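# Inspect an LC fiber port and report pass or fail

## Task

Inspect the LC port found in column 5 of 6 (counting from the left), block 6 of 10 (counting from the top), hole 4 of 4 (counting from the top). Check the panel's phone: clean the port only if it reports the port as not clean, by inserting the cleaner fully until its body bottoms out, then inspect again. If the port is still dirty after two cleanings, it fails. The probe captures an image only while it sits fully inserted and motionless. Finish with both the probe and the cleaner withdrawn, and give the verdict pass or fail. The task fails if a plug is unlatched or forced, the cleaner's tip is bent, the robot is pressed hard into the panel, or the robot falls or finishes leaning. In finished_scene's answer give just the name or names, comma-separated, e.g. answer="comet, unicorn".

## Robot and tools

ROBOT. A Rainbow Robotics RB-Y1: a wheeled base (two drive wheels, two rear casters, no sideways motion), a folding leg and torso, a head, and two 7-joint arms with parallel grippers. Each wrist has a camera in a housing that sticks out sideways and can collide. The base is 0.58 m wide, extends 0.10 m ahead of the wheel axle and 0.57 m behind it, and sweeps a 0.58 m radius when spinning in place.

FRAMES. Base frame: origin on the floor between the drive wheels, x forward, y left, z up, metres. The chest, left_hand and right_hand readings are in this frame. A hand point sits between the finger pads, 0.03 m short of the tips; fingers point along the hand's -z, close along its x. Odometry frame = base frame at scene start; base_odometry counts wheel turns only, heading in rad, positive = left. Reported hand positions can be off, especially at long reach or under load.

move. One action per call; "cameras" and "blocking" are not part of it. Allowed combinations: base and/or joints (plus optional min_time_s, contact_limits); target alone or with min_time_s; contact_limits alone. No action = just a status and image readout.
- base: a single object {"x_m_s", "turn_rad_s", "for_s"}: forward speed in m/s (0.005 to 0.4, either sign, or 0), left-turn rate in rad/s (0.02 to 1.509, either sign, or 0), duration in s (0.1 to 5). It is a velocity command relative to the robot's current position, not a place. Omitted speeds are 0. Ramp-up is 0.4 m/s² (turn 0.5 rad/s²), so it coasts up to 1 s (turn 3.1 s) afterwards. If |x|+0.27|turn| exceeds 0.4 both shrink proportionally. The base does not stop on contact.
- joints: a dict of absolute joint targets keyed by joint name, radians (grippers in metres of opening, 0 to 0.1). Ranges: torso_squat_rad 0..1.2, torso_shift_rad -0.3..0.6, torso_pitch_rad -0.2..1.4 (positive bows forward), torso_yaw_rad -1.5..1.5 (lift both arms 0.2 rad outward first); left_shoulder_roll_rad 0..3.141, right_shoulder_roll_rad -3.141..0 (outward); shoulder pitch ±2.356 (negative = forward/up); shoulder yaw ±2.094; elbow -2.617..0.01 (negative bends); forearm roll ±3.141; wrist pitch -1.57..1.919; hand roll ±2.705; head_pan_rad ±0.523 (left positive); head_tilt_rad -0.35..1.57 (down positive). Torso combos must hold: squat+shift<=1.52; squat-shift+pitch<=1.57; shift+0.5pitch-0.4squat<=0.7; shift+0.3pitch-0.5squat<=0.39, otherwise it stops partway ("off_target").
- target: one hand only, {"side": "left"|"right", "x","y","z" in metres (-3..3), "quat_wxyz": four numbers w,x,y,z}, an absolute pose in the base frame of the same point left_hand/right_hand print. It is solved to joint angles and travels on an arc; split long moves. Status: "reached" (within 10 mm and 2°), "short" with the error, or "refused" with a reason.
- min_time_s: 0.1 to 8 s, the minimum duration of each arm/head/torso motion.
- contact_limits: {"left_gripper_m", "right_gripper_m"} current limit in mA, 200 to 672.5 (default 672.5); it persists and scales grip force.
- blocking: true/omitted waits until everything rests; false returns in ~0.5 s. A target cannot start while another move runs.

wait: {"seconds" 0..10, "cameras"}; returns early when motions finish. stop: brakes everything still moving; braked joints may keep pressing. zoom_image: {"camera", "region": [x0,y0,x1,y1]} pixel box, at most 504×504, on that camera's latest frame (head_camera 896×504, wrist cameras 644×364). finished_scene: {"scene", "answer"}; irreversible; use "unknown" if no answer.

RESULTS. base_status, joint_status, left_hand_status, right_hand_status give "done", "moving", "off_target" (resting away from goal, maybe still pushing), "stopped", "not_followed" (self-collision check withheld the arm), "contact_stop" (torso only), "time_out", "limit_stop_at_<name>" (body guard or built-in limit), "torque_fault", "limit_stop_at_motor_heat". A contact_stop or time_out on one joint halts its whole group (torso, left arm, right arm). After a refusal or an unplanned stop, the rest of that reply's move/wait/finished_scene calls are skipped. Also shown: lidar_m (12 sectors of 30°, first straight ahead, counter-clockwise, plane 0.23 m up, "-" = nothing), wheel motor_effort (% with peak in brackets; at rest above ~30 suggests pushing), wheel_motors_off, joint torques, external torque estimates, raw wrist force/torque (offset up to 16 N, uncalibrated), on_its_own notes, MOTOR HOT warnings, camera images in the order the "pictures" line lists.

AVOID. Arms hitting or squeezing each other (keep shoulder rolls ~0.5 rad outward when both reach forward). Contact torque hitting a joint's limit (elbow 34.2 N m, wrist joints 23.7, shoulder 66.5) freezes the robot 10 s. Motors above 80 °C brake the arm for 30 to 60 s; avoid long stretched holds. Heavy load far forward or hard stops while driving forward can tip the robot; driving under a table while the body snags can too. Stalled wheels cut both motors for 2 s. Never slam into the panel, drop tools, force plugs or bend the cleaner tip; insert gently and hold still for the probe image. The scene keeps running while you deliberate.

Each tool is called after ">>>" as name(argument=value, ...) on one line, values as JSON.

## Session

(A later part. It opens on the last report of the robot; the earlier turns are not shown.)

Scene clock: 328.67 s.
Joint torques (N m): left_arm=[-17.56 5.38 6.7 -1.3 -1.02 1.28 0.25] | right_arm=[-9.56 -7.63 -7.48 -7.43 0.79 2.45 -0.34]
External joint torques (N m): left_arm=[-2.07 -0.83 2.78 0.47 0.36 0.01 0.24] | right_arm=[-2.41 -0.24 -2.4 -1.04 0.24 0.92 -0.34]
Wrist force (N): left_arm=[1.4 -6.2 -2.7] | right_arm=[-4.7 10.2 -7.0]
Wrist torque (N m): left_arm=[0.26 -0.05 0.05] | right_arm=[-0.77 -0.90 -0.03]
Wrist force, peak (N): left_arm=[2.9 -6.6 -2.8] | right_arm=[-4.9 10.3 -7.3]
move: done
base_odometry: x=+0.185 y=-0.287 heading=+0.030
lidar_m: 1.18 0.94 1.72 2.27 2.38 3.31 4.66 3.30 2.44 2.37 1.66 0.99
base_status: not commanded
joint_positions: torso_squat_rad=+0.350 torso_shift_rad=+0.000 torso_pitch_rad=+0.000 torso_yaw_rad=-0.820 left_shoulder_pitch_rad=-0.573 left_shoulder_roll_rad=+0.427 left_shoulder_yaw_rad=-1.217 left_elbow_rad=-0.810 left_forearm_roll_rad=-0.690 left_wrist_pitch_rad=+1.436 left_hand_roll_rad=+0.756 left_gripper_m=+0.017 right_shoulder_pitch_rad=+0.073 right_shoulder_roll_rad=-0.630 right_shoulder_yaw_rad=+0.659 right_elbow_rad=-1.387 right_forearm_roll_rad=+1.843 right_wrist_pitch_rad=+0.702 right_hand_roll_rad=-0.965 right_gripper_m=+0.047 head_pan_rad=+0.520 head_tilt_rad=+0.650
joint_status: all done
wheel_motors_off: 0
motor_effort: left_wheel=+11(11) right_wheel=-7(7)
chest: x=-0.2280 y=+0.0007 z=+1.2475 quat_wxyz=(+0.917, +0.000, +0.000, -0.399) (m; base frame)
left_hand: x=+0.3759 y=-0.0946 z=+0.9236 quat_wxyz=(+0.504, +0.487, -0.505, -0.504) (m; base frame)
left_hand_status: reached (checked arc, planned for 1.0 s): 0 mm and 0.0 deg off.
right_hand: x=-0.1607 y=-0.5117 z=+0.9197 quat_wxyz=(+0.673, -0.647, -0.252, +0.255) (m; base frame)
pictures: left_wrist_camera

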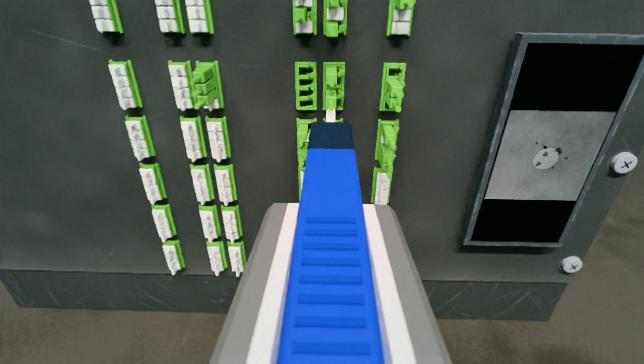

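>>> move(target={"side":"left","x":0.381,"y":-0.0950,"z":0.9237,"quat_wxyz":[0.5037,0.4875,-0.5048,-0.504]}, min_time_s=1, cameras=[])

>>> move(target={"side":"left","x":0.386,"y":-0.0952,"z":0.9236,"quat_wxyz":[0.5037,0.4875,-0.5048,-0.504]}, min_time_s=1, cameras=["left_wrist_camera"])

>>> move(target={"side":"left","x":0.390,"y":-0.0953,"z":0.9235,"quat_wxyz":[0.5037,0.4875,-0.5048,-0.504]}, min_time_s=1, cameras=["left_wrist_camera"])

Scene clock: 330.27 s.
Joint torques (N m): left_arm=[-17.69 6.17 6.47 -0.8 -1.23 1.27 0.37] | right_arm=[-9.37 -7.78 -7.45 -7.48 0.75 2.4 -0.38]
External joint torques (N m): left_arm=[-2.05 -0.15 2.64 0.84 0.13 -0.01 0.36] | right_arm=[-2.23 -0.39 -2.37 -1.09 0.2 0.88 -0.37]
Wrist force (N): left_arm=[1.5 -6.3 -0.8] | right_arm=[-4.6 9.9 -7.0]
Wrist torque (N m): left_arm=[0.24 0.02 0.03] | right_arm=[-0.75 -0.88 -0.02]
Wrist force, peak (N): left_arm=[2.1 -6.9 -2.9] | right_arm=[-4.8 10.4 -7.1]
move: done
base_odometry: x=+0.185 y=-0.287 heading=+0.030
lidar_m: 1.17 0.91 1.72 2.27 2.37 3.30 4.66 3.29 2.45 2.37 1.66 0.97
base_status: not commanded
joint_positions: torso_squat_rad=+0.350 torso_shift_rad=+0.000 torso_pitch_rad=+0.000 torso_yaw_rad=-0.820 left_shoulder_pitch_rad=-0.581 left_shoulder_roll_rad=+0.423 left_shoulder_yaw_rad=-1.216 left_elbow_rad=-0.784 left_forearm_roll_rad=-0.688 left_wrist_pitch_rad=+1.417 left_hand_roll_rad=+0.764 left_gripper_m=+0.017 right_shoulder_pitch_rad=+0.073 right_shoulder_roll_rad=-0.630 right_shoulder_yaw_rad=+0.659 right_elbow_rad=-1.387 right_forearm_roll_rad=+1.843 right_wrist_pitch_rad=+0.702 right_hand_roll_rad=-0.965 right_gripper_m=+0.047 head_pan_rad=+0.520 head_tilt_rad=+0.650
joint_status: all done
wheel_motors_off: 0
motor_effort: left_wheel=+11(11) right_wheel=-7(7)
chest: x=-0.2280 y=+0.0007 z=+1.2475 quat_wxyz=(+0.917, +0.000, +0.000, -0.399) (m; base frame)
left_hand: x=+0.3807 y=-0.0947 z=+0.9236 quat_wxyz=(+0.504, +0.487, -0.504, -0.504) (m; base frame)
left_hand_status: reached (checked arc, planned for 1.0 s): 0 mm and 0.1 deg off.
right_hand: x=-0.1607 y=-0.5117 z=+0.9197 quat_wxyz=(+0.673, -0.647, -0.252, +0.255) (m; base frame)
pictures: none
No camera images: "cameras" was empty.

Scene clock: 331.60 s.
Joint torques (N m): left_arm=[-19.25 6.91 6.17 -0.06 -1.13 1.17 0.2] | right_arm=[-9.64 -7.77 -7.19 -7.47 0.72 2.41 -0.4]
External joint torques (N m): left_arm=[-3.45 0.5 2.48 1.44 0.22 -0.13 0.19] | right_arm=[-2.5 -0.39 -2.11 -1.09 0.16 0.89 -0.39]
Wrist force (N): left_arm=[0.8 -5.5 2.8] | right_arm=[-4.8 10.1 -7.1]
Wrist torque (N m): left_arm=[0.28 0.01 0.07] | right_arm=[-0.77 -0.93 -0.03]
Wrist force, peak (N): left_arm=[2.4 -6.4 3.3] | right_arm=[-5.0 10.3 -7.2]
move: done
base_odometry: x=+0.185 y=-0.287 heading=+0.030
lidar_m: 1.17 0.92 1.71 2.27 2.37 3.31 4.65 3.29 2.44 2.37 1.67 0.96
base_status: not commanded
joint_positions: torso_squat_rad=+0.350 torso_shift_rad=+0.000 torso_pitch_rad=+0.000 torso_yaw_rad=-0.820 left_shoulder_pitch_rad=-0.590 left_shoulder_roll_rad=+0.416 left_shoulder_yaw_rad=-1.215 left_elbow_rad=-0.753 left_forearm_roll_rad=-0.686 left_wrist_pitch_rad=+1.396 left_hand_roll_rad=+0.774 left_gripper_m=+0.017 right_shoulder_pitch_rad=+0.073 right_shoulder_roll_rad=-0.630 right_shoulder_yaw_rad=+0.659 right_elbow_rad=-1.387 right_forearm_roll_rad=+1.843 right_wrist_pitch_rad=+0.702 right_hand_roll_rad=-0.965 right_gripper_m=+0.047 head_pan_rad=+0.520 head_tilt_rad=+0.650
joint_status: all done
wheel_motors_off: 0
motor_effort: left_wheel=+10(11) right_wheel=-7(7)
chest: x=-0.2280 y=+0.0007 z=+1.2475 quat_wxyz=(+0.917, +0.000, +0.000, -0.399) (m; base frame)
left_hand: x=+0.3855 y=-0.0950 z=+0.9233 quat_wxyz=(+0.504, +0.487, -0.504, -0.505) (m; base frame)
left_hand_status: reached (checked arc, planned for 1.0 s): 1 mm and 0.1 deg off.
right_hand: x=-0.1607 y=-0.5117 z=+0.9197 quat_wxyz=(+0.673, -0.647, -0.252, +0.255) (m; base frame)
pictures: left_wrist_camera

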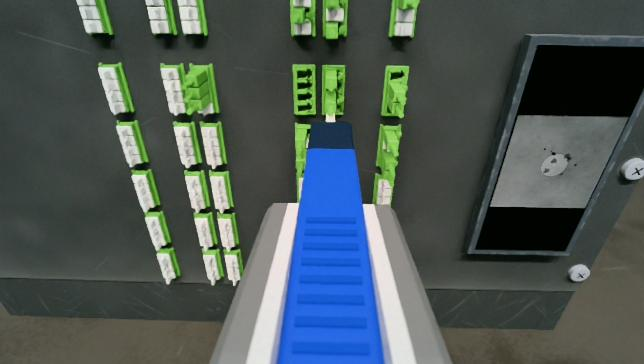

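Scene clock: 332.93 s.
Joint torques (N m): left_arm=[-19.61 8.5 6.77 0.36 -1.21 1.08 0.33] | right_arm=[-9.66 -8.01 -7.3 -7.58 0.74 2.37 -0.34]
External joint torques (N m): left_arm=[-3.69 2.02 3.2 1.73 0.12 -0.23 0.32] | right_arm=[-2.51 -0.63 -2.23 -1.19 0.19 0.85 -0.33]
Wrist force (N): left_arm=[0.4 -5.4 6.0] | right_arm=[-4.8 10.1 -7.2]
Wrist torque (N m): left_arm=[0.33 0.09 0.07] | right_arm=[-0.77 -0.92 -0.01]
Wrist force, peak (N): left_arm=[0.9 -5.7 6.8] | right_arm=[-4.6 10.5 -7.1]
move: done
base_odometry: x=+0.185 y=-0.287 heading=+0.030
lidar_m: 1.18 0.92 1.72 2.27 2.38 3.31 4.65 3.29 2.44 2.37 1.68 0.98
base_status: not commanded
joint_positions: torso_squat_rad=+0.350 torso_shift_rad=+0.000 torso_pitch_rad=+0.000 torso_yaw_rad=-0.820 left_shoulder_pitch_rad=-0.597 left_shoulder_roll_rad=+0.409 left_shoulder_yaw_rad=-1.215 left_elbow_rad=-0.724 left_forearm_roll_rad=-0.686 left_wrist_pitch_rad=+1.378 left_hand_roll_rad=+0.784 left_gripper_m=+0.017 right_shoulder_pitch_rad=+0.073 right_shoulder_roll_rad=-0.630 right_shoulder_yaw_rad=+0.659 right_elbow_rad=-1.387 right_forearm_roll_rad=+1.843 right_wrist_pitch_rad=+0.702 right_hand_roll_rad=-0.965 right_gripper_m=+0.047 head_pan_rad=+0.520 head_tilt_rad=+0.650
joint_status: all done
wheel_motors_off: 0
motor_effort: left_wheel=+11(11) right_wheel=-7(7)
chest: x=-0.2280 y=+0.0007 z=+1.2475 quat_wxyz=(+0.917, +0.000, +0.000, -0.399) (m; base frame)
left_hand: x=+0.3893 y=-0.0952 z=+0.9231 quat_wxyz=(+0.504, +0.487, -0.504, -0.505) (m; base frame)
left_hand_status: reached (checked arc, planned for 1.0 s): 1 mm and 0.1 deg off.
right_hand: x=-0.1607 y=-0.5117 z=+0.9197 quat_wxyz=(+0.673, -0.647, -0.252, +0.255) (m; base frame)
pictures: left_wrist_camera

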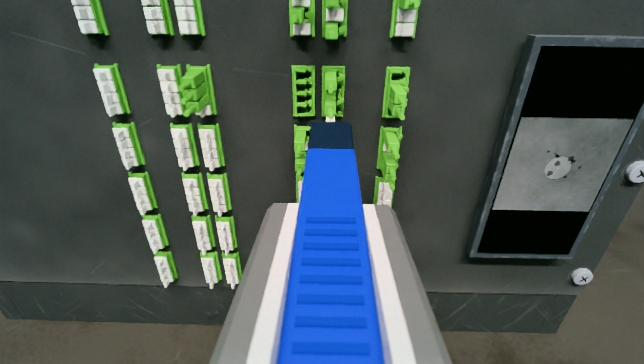

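>>> move(target={"side":"left","x":0.394,"y":-0.0951,"z":0.9238,"quat_wxyz":[0.5037,0.4880,-0.5048,-0.5035]}, min_time_s=1, cameras=["left_wrist_camera"])

>>> zoom_image(camera="left_wrist_camera", region=[295, 60, 365, 130])

Scene clock: 334.50 s.
Joint torques (N m): left_arm=[-24.64 17.03 7.74 4.22 -1.14 0.06 0.23] | right_arm=[-9.64 -8.08 -7.09 -7.56 0.75 2.37 -0.36]
External joint torques (N m): left_arm=[-8.6 10.52 4.28 5.48 0.18 -1.26 0.22] | right_arm=[-2.48 -0.7 -2.01 -1.17 0.19 0.84 -0.35]
Wrist force (N): left_arm=[-1.2 -4.1 31.9] | right_arm=[-4.7 10.1 -7.0]
Wrist torque (N m): left_arm=[0.64 0.42 0.09] | right_arm=[-0.77 -0.90 -0.02]
Wrist force, peak (N): left_arm=[-1.2 -4.3 32.5] | right_arm=[-4.6 10.4 -7.2]
move: done
base_odometry: x=+0.185 y=-0.287 heading=+0.030
lidar_m: 1.18 0.93 1.72 2.27 2.37 3.30 4.66 3.29 2.44 2.37 1.68 0.99
base_status: not commanded
joint_positions: torso_squat_rad=+0.350 torso_shift_rad=+0.000 torso_pitch_rad=+0.000 torso_yaw_rad=-0.820 left_shoulder_pitch_rad=-0.603 left_shoulder_roll_rad=+0.401 left_shoulder_yaw_rad=-1.214 left_elbow_rad=-0.697 left_forearm_roll_rad=-0.685 left_wrist_pitch_rad=+1.363 left_hand_roll_rad=+0.793 left_gripper_m=+0.017 right_shoulder_pitch_rad=+0.073 right_shoulder_roll_rad=-0.630 right_shoulder_yaw_rad=+0.659 right_elbow_rad=-1.387 right_forearm_roll_rad=+1.843 right_wrist_pitch_rad=+0.702 right_hand_roll_rad=-0.965 right_gripper_m=+0.047 head_pan_rad=+0.520 head_tilt_rad=+0.650
joint_status: all done
wheel_motors_off: 0
motor_effort: left_wheel=+13(13) right_wheel=-5(7)
chest: x=-0.2283 y=+0.0007 z=+1.2475 quat_wxyz=(+0.917, +0.000, +0.000, -0.399) (m; base frame)
left_hand: x=+0.3918 y=-0.0957 z=+0.9225 quat_wxyz=(+0.504, +0.486, -0.504, -0.505) (m; base frame)
left_hand_status: reached (checked arc, planned for 1.0 s): 3 mm and 0.3 deg off.
right_hand: x=-0.1609 y=-0.5117 z=+0.9197 quat_wxyz=(+0.673, -0.647, -0.252, +0.255) (m; base frame)
pictures: left_wrist_camera

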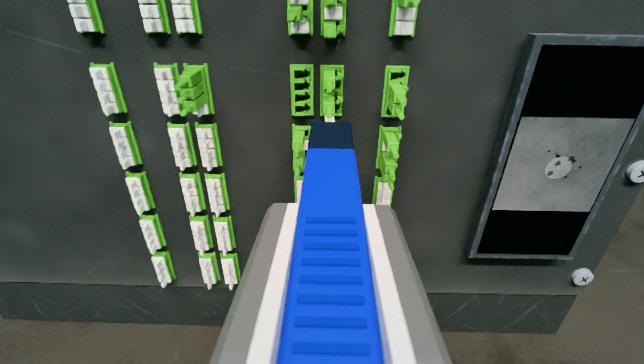

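Scaled by 7.200 from the camera's 644x364 image, which has a finer 1265x715 frame.

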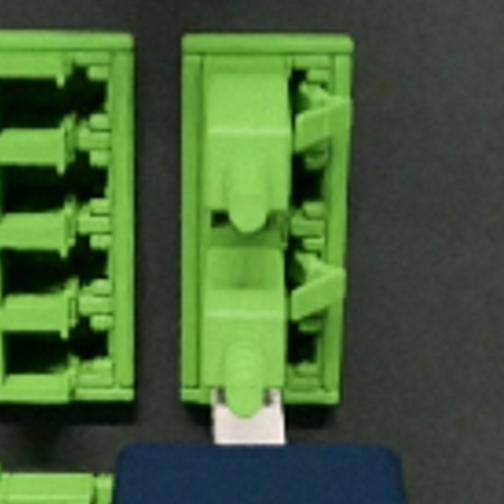

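>>> move(target={"side":"left","x":0.3975,"y":-0.0940,"z":0.9250,"quat_wxyz":[0.5037,0.4885,-0.5048,-0.5030]}, min_time_s=1, cameras=["left_wrist_camera"])

>>> zoom_image(camera="left_wrist_camera", region=[295, 60, 365, 130])

Scene clock: 336.17 s.
Joint torques (N m): left_arm=[-28.41 25.74 10.87 8.16 -1.18 -0.15 0.28] | right_arm=[-9.63 -7.85 -7.1 -7.54 0.7 2.37 -0.34]
External joint torques (N m): left_arm=[-12.31 19.16 7.46 9.36 0.13 -1.48 0.27] | right_arm=[-2.47 -0.47 -2.03 -1.15 0.15 0.85 -0.33]
Wrist force (N): left_arm=[-2.0 -3.6 54.7] | right_arm=[-4.7 10.1 -6.8]
Wrist torque (N m): left_arm=[0.71 0.41 0.08] | right_arm=[-0.77 -0.89 -0.03]
Wrist force, peak (N): left_arm=[-1.9 -4.2 55.5] | right_arm=[-4.7 10.4 -7.1]
move: done
base_odometry: x=+0.185 y=-0.287 heading=+0.030
lidar_m: 1.18 0.93 1.70 2.27 2.38 3.30 4.66 3.31 2.45 2.37 1.67 0.98
base_status: not commanded
joint_positions: torso_squat_rad=+0.350 torso_shift_rad=-0.001 torso_pitch_rad=-0.001 torso_yaw_rad=-0.820 left_shoulder_pitch_rad=-0.607 left_shoulder_roll_rad=+0.400 left_shoulder_yaw_rad=-1.214 left_elbow_rad=-0.686 left_forearm_roll_rad=-0.684 left_wrist_pitch_rad=+1.352 left_hand_roll_rad=+0.797 left_gripper_m=+0.017 right_shoulder_pitch_rad=+0.073 right_shoulder_roll_rad=-0.630 right_shoulder_yaw_rad=+0.659 right_elbow_rad=-1.387 right_forearm_roll_rad=+1.843 right_wrist_pitch_rad=+0.702 right_hand_roll_rad=-0.965 right_gripper_m=+0.047 head_pan_rad=+0.520 head_tilt_rad=+0.650
joint_status: all done
wheel_motors_off: 0
motor_effort: left_wheel=+18(19) right_wheel=-1(5)
chest: x=-0.2286 y=+0.0007 z=+1.2475 quat_wxyz=(+0.917, +0.000, +0.000, -0.399) (m; base frame)
left_hand: x=+0.3940 y=-0.0954 z=+0.9226 quat_wxyz=(+0.504, +0.486, -0.504, -0.505) (m; base frame)
left_hand_status: reached (checked arc, planned for 1.0 s): 4 mm and 0.4 deg off.
right_hand: x=-0.1611 y=-0.5117 z=+0.9198 quat_wxyz=(+0.673, -0.647, -0.252, +0.255) (m; base frame)
pictures: left_wrist_camera

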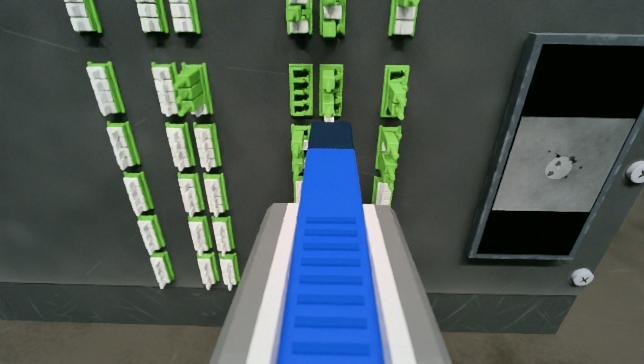

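Scaled by 7.200 from the camera's 644x364 image, which has a finer 1265x715 frame.

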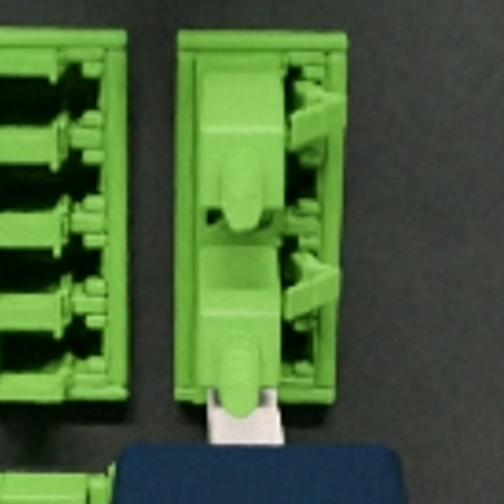

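>>> wait(seconds=0.5, cameras=[])

>>> move(target={"side":"left","x":0.385,"y":-0.0949,"z":0.9237,"quat_wxyz":[0.5037,0.4875,-0.5048,-0.504]}, min_time_s=1.5, cameras=["left_wrist_camera"])

>>> move(target={"side":"left","x":0.370,"y":-0.0946,"z":0.9238,"quat_wxyz":[0.5037,0.4875,-0.5048,-0.504]}, min_time_s=1.5, cameras=[])

>>> move(target={"side":"left","x":0.335,"y":-0.0939,"z":0.924,"quat_wxyz":[0.5037,0.4875,-0.5048,-0.504]}, min_time_s=1.5, cameras=["left_wrist_camera"])

>>> zoom_image(camera="left_wrist_camera", region=[295, 60, 355, 120])

Scene clock: 337.57 s.
Joint torques (N m): left_arm=[-28.94 25.41 10.8 7.97 -1.23 -0.21 0.39] | right_arm=[-9.34 -7.81 -7.15 -7.41 0.72 2.45 -0.37]
External joint torques (N m): left_arm=[-12.84 18.83 7.38 9.17 0.07 -1.54 0.38] | right_arm=[-2.18 -0.43 -2.07 -1.02 0.16 0.93 -0.36]
Wrist force (N): left_arm=[-1.5 -3.9 55.2] | right_arm=[-4.8 10.3 -7.2]
Wrist torque (N m): left_arm=[0.72 0.49 0.05] | right_arm=[-0.78 -0.90 -0.03]
Wrist force, peak (N): left_arm=[-1.6 -3.9 55.5] | right_arm=[-4.8 10.4 -7.1]
base_odometry: x=+0.185 y=-0.287 heading=+0.030
lidar_m: 1.18 0.93 1.73 2.27 2.38 3.30 4.65 3.30 2.44 2.37 1.67 0.98
base_status: not commanded
joint_positions: torso_squat_rad=+0.350 torso_shift_rad=-0.001 torso_pitch_rad=-0.001 torso_yaw_rad=-0.820 left_shoulder_pitch_rad=-0.607 left_shoulder_roll_rad=+0.400 left_shoulder_yaw_rad=-1.214 left_elbow_rad=-0.686 left_forearm_roll_rad=-0.684 left_wrist_pitch_rad=+1.352 left_hand_roll_rad=+0.797 left_gripper_m=+0.017 right_shoulder_pitch_rad=+0.073 right_shoulder_roll_rad=-0.630 right_shoulder_yaw_rad=+0.659 right_elbow_rad=-1.387 right_forearm_roll_rad=+1.843 right_wrist_pitch_rad=+0.702 right_hand_roll_rad=-0.965 right_gripper_m=+0.047 head_pan_rad=+0.520 head_tilt_rad=+0.650
joint_status: all done
wheel_motors_off: 0
motor_effort: left_wheel=+17(19) right_wheel=-1(5)
chest: x=-0.2286 y=+0.0007 z=+1.2475 quat_wxyz=(+0.917, +0.000, +0.000, -0.399) (m; base frame)
left_hand: x=+0.3940 y=-0.0954 z=+0.9226 quat_wxyz=(+0.504, +0.486, -0.504, -0.505) (m; base frame)
left_hand_status: reached (checked arc, planned for 1.0 s): 4 mm and 0.4 deg off.
right_hand: x=-0.1611 y=-0.5117 z=+0.9198 quat_wxyz=(+0.673, -0.647, -0.252, +0.255) (m; base frame)
wait: 0.50 s; at rest from the start
pictures: none
No camera images: "cameras" was empty.

Scene clock: 339.40 s.
Joint torques (N m): left_arm=[-16.71 9.14 2.79 -1.23 -1.68 1.73 -0.45] | right_arm=[-9.63 -7.66 -7.37 -7.58 0.71 2.37 -0.49]
External joint torques (N m): left_arm=[-0.89 2.78 -0.83 0.23 -0.34 0.43 -0.46] | right_arm=[-2.49 -0.27 -2.29 -1.2 0.15 0.85 -0.48]
Wrist force (N): left_arm=[1.8 -6.4 2.9] | right_arm=[-4.5 10.1 -6.9]
Wrist torque (N m): left_arm=[0.34 0.10 0.04] | right_arm=[-0.76 -0.87 -0.03]
Wrist force, peak (N): left_arm=[-1.1 -3.5 55.0] | right_arm=[-4.8 10.3 -7.3]
move: done
base_odometry: x=+0.185 y=-0.287 heading=+0.030
lidar_m: 1.18 0.93 1.74 2.27 2.36 3.31 4.65 3.28 2.44 2.36 1.67 0.99
base_status: not commanded
joint_positions: torso_squat_rad=+0.350 torso_shift_rad=+0.000 torso_pitch_rad=+0.000 torso_yaw_rad=-0.820 left_shoulder_pitch_rad=-0.592 left_shoulder_roll_rad=+0.408 left_shoulder_yaw_rad=-1.215 left_elbow_rad=-0.738 left_forearm_roll_rad=-0.688 left_wrist_pitch_rad=+1.394 left_hand_roll_rad=+0.780 left_gripper_m=+0.017 right_shoulder_pitch_rad=+0.073 right_shoulder_roll_rad=-0.630 right_shoulder_yaw_rad=+0.659 right_elbow_rad=-1.387 right_forearm_roll_rad=+1.843 right_wrist_pitch_rad=+0.702 right_hand_roll_rad=-0.965 right_gripper_m=+0.047 head_pan_rad=+0.520 head_tilt_rad=+0.650
joint_status: all done
wheel_motors_off: 0
motor_effort: left_wheel=+16(19) right_wheel=-3(3)
chest: x=-0.2282 y=+0.0007 z=+1.2475 quat_wxyz=(+0.917, +0.000, +0.000, -0.399) (m; base frame)
left_hand: x=+0.3853 y=-0.0951 z=+0.9230 quat_wxyz=(+0.504, +0.488, -0.505, -0.503) (m; base frame)
left_hand_status: reached (checked arc, planned for 1.5 s): 1 mm and 0.1 deg off.
right_hand: x=-0.1608 y=-0.5117 z=+0.9197 quat_wxyz=(+0.673, -0.647, -0.252, +0.255) (m; base frame)
pictures: left_wrist_camera

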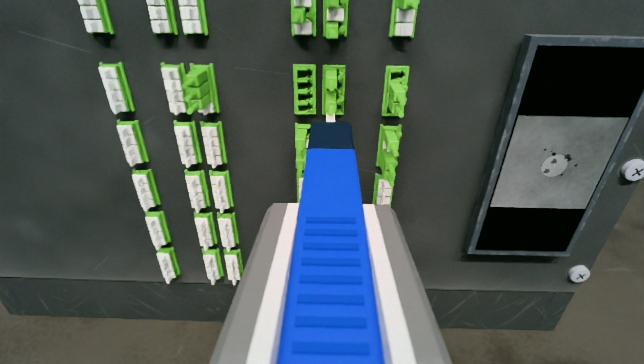

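Scene clock: 341.23 s.
Joint torques (N m): left_arm=[-14.92 6.54 2.84 -2.28 -1.58 2.06 -0.36] | right_arm=[-9.26 -7.74 -7.19 -7.6 0.74 2.41 -0.27]
External joint torques (N m): left_arm=[0.45 0.52 -1.06 -0.44 -0.19 0.79 -0.37] | right_arm=[-2.12 -0.35 -2.11 -1.21 0.18 0.89 -0.26]
Wrist force (N): left_arm=[1.7 -6.4 -3.2] | right_arm=[-4.6 10.2 -7.1]
Wrist torque (N m): left_arm=[0.19 -0.08 0.05] | right_arm=[-0.79 -0.89 -0.04]
Wrist force, peak (N): left_arm=[-1.5 -6.2 -9.9] | right_arm=[-4.9 10.4 -7.1]
move: done
base_odometry: x=+0.185 y=-0.287 heading=+0.030
lidar_m: 1.18 0.93 1.72 2.26 2.35 3.30 4.66 3.30 2.44 2.37 1.65 0.97
base_status: not commanded
joint_positions: torso_squat_rad=+0.350 torso_shift_rad=+0.000 torso_pitch_rad=+0.000 torso_yaw_rad=-0.820 left_shoulder_pitch_rad=-0.568 left_shoulder_roll_rad=+0.421 left_shoulder_yaw_rad=-1.218 left_elbow_rad=-0.817 left_forearm_roll_rad=-0.694 left_wrist_pitch_rad=+1.454 left_hand_roll_rad=+0.755 left_gripper_m=+0.017 right_shoulder_pitch_rad=+0.073 right_shoulder_roll_rad=-0.630 right_shoulder_yaw_rad=+0.659 right_elbow_rad=-1.387 right_forearm_roll_rad=+1.843 right_wrist_pitch_rad=+0.702 right_hand_roll_rad=-0.965 right_gripper_m=+0.047 head_pan_rad=+0.520 head_tilt_rad=+0.650
joint_status: all done
wheel_motors_off: 0
motor_effort: left_wheel=+14(17) right_wheel=-5(5)
chest: x=-0.2280 y=+0.0007 z=+1.2475 quat_wxyz=(+0.917, +0.000, +0.000, -0.399) (m; base frame)
left_hand: x=+0.3710 y=-0.0947 z=+0.9233 quat_wxyz=(+0.504, +0.489, -0.505, -0.502) (m; base frame)
left_hand_status: reached (checked arc, planned for 1.5 s): 1 mm and 0.3 deg off.
right_hand: x=-0.1607 y=-0.5117 z=+0.9197 quat_wxyz=(+0.673, -0.647, -0.252, +0.255) (m; base frame)
pictures: none
No camera images: "cameras" was empty.

Scene clock: 343.07 s.
Joint torques (N m): left_arm=[-13.57 6.45 3.09 -3.62 -1.6 1.87 -0.28] | right_arm=[-9.36 -7.94 -7.35 -7.53 0.81 2.39 -0.45]
External joint torques (N m): left_arm=[0.69 1.31 -1.28 -0.92 -0.13 0.68 -0.29] | right_arm=[-2.22 -0.56 -2.27 -1.15 0.26 0.87 -0.44]
Wrist force (N): left_arm=[2.1 -6.5 -2.6] | right_arm=[-4.7 10.3 -7.1]
Wrist torque (N m): left_arm=[0.24 0.00 0.06] | right_arm=[-0.78 -0.90 -0.03]
Wrist force, peak (N): left_arm=[5.7 -7.5 -4.9] | right_arm=[-4.7 10.4 -7.2]
move: done
base_odometry: x=+0.185 y=-0.287 heading=+0.030
lidar_m: 1.18 0.92 1.72 2.27 2.36 3.30 4.66 3.28 2.45 2.37 1.67 0.98
base_status: not commanded
joint_positions: torso_squat_rad=+0.350 torso_shift_rad=+0.000 torso_pitch_rad=+0.000 torso_yaw_rad=-0.820 left_shoulder_pitch_rad=-0.516 left_shoulder_roll_rad=+0.441 left_shoulder_yaw_rad=-1.231 left_elbow_rad=-0.989 left_forearm_roll_rad=-0.713 left_wrist_pitch_rad=+1.580 left_hand_roll_rad=+0.697 left_gripper_m=+0.017 right_shoulder_pitch_rad=+0.073 right_shoulder_roll_rad=-0.630 right_shoulder_yaw_rad=+0.659 right_elbow_rad=-1.387 right_forearm_roll_rad=+1.843 right_wrist_pitch_rad=+0.702 right_hand_roll_rad=-0.965 right_gripper_m=+0.047 head_pan_rad=+0.520 head_tilt_rad=+0.650
joint_status: all done
wheel_motors_off: 0
motor_effort: left_wheel=+13(14) right_wheel=-6(6)
chest: x=-0.2280 y=+0.0007 z=+1.2475 quat_wxyz=(+0.917, +0.000, +0.000, -0.399) (m; base frame)
left_hand: x=+0.3350 y=-0.0939 z=+0.9240 quat_wxyz=(+0.504, +0.488, -0.505, -0.503) (m; base frame)
left_hand_status: reached (checked arc, planned for 1.5 s): 0 mm and 0.1 deg off.
right_hand: x=-0.1607 y=-0.5117 z=+0.9197 quat_wxyz=(+0.673, -0.647, -0.252, +0.255) (m; base frame)
pictures: left_wrist_camera

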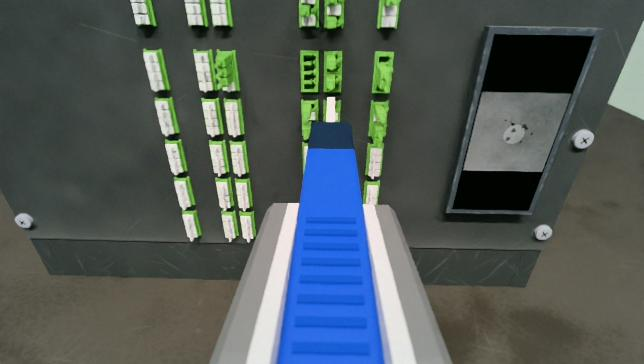

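Scaled by 8.400 from the camera's 644x364 image, which has a finer 1265x715 frame.

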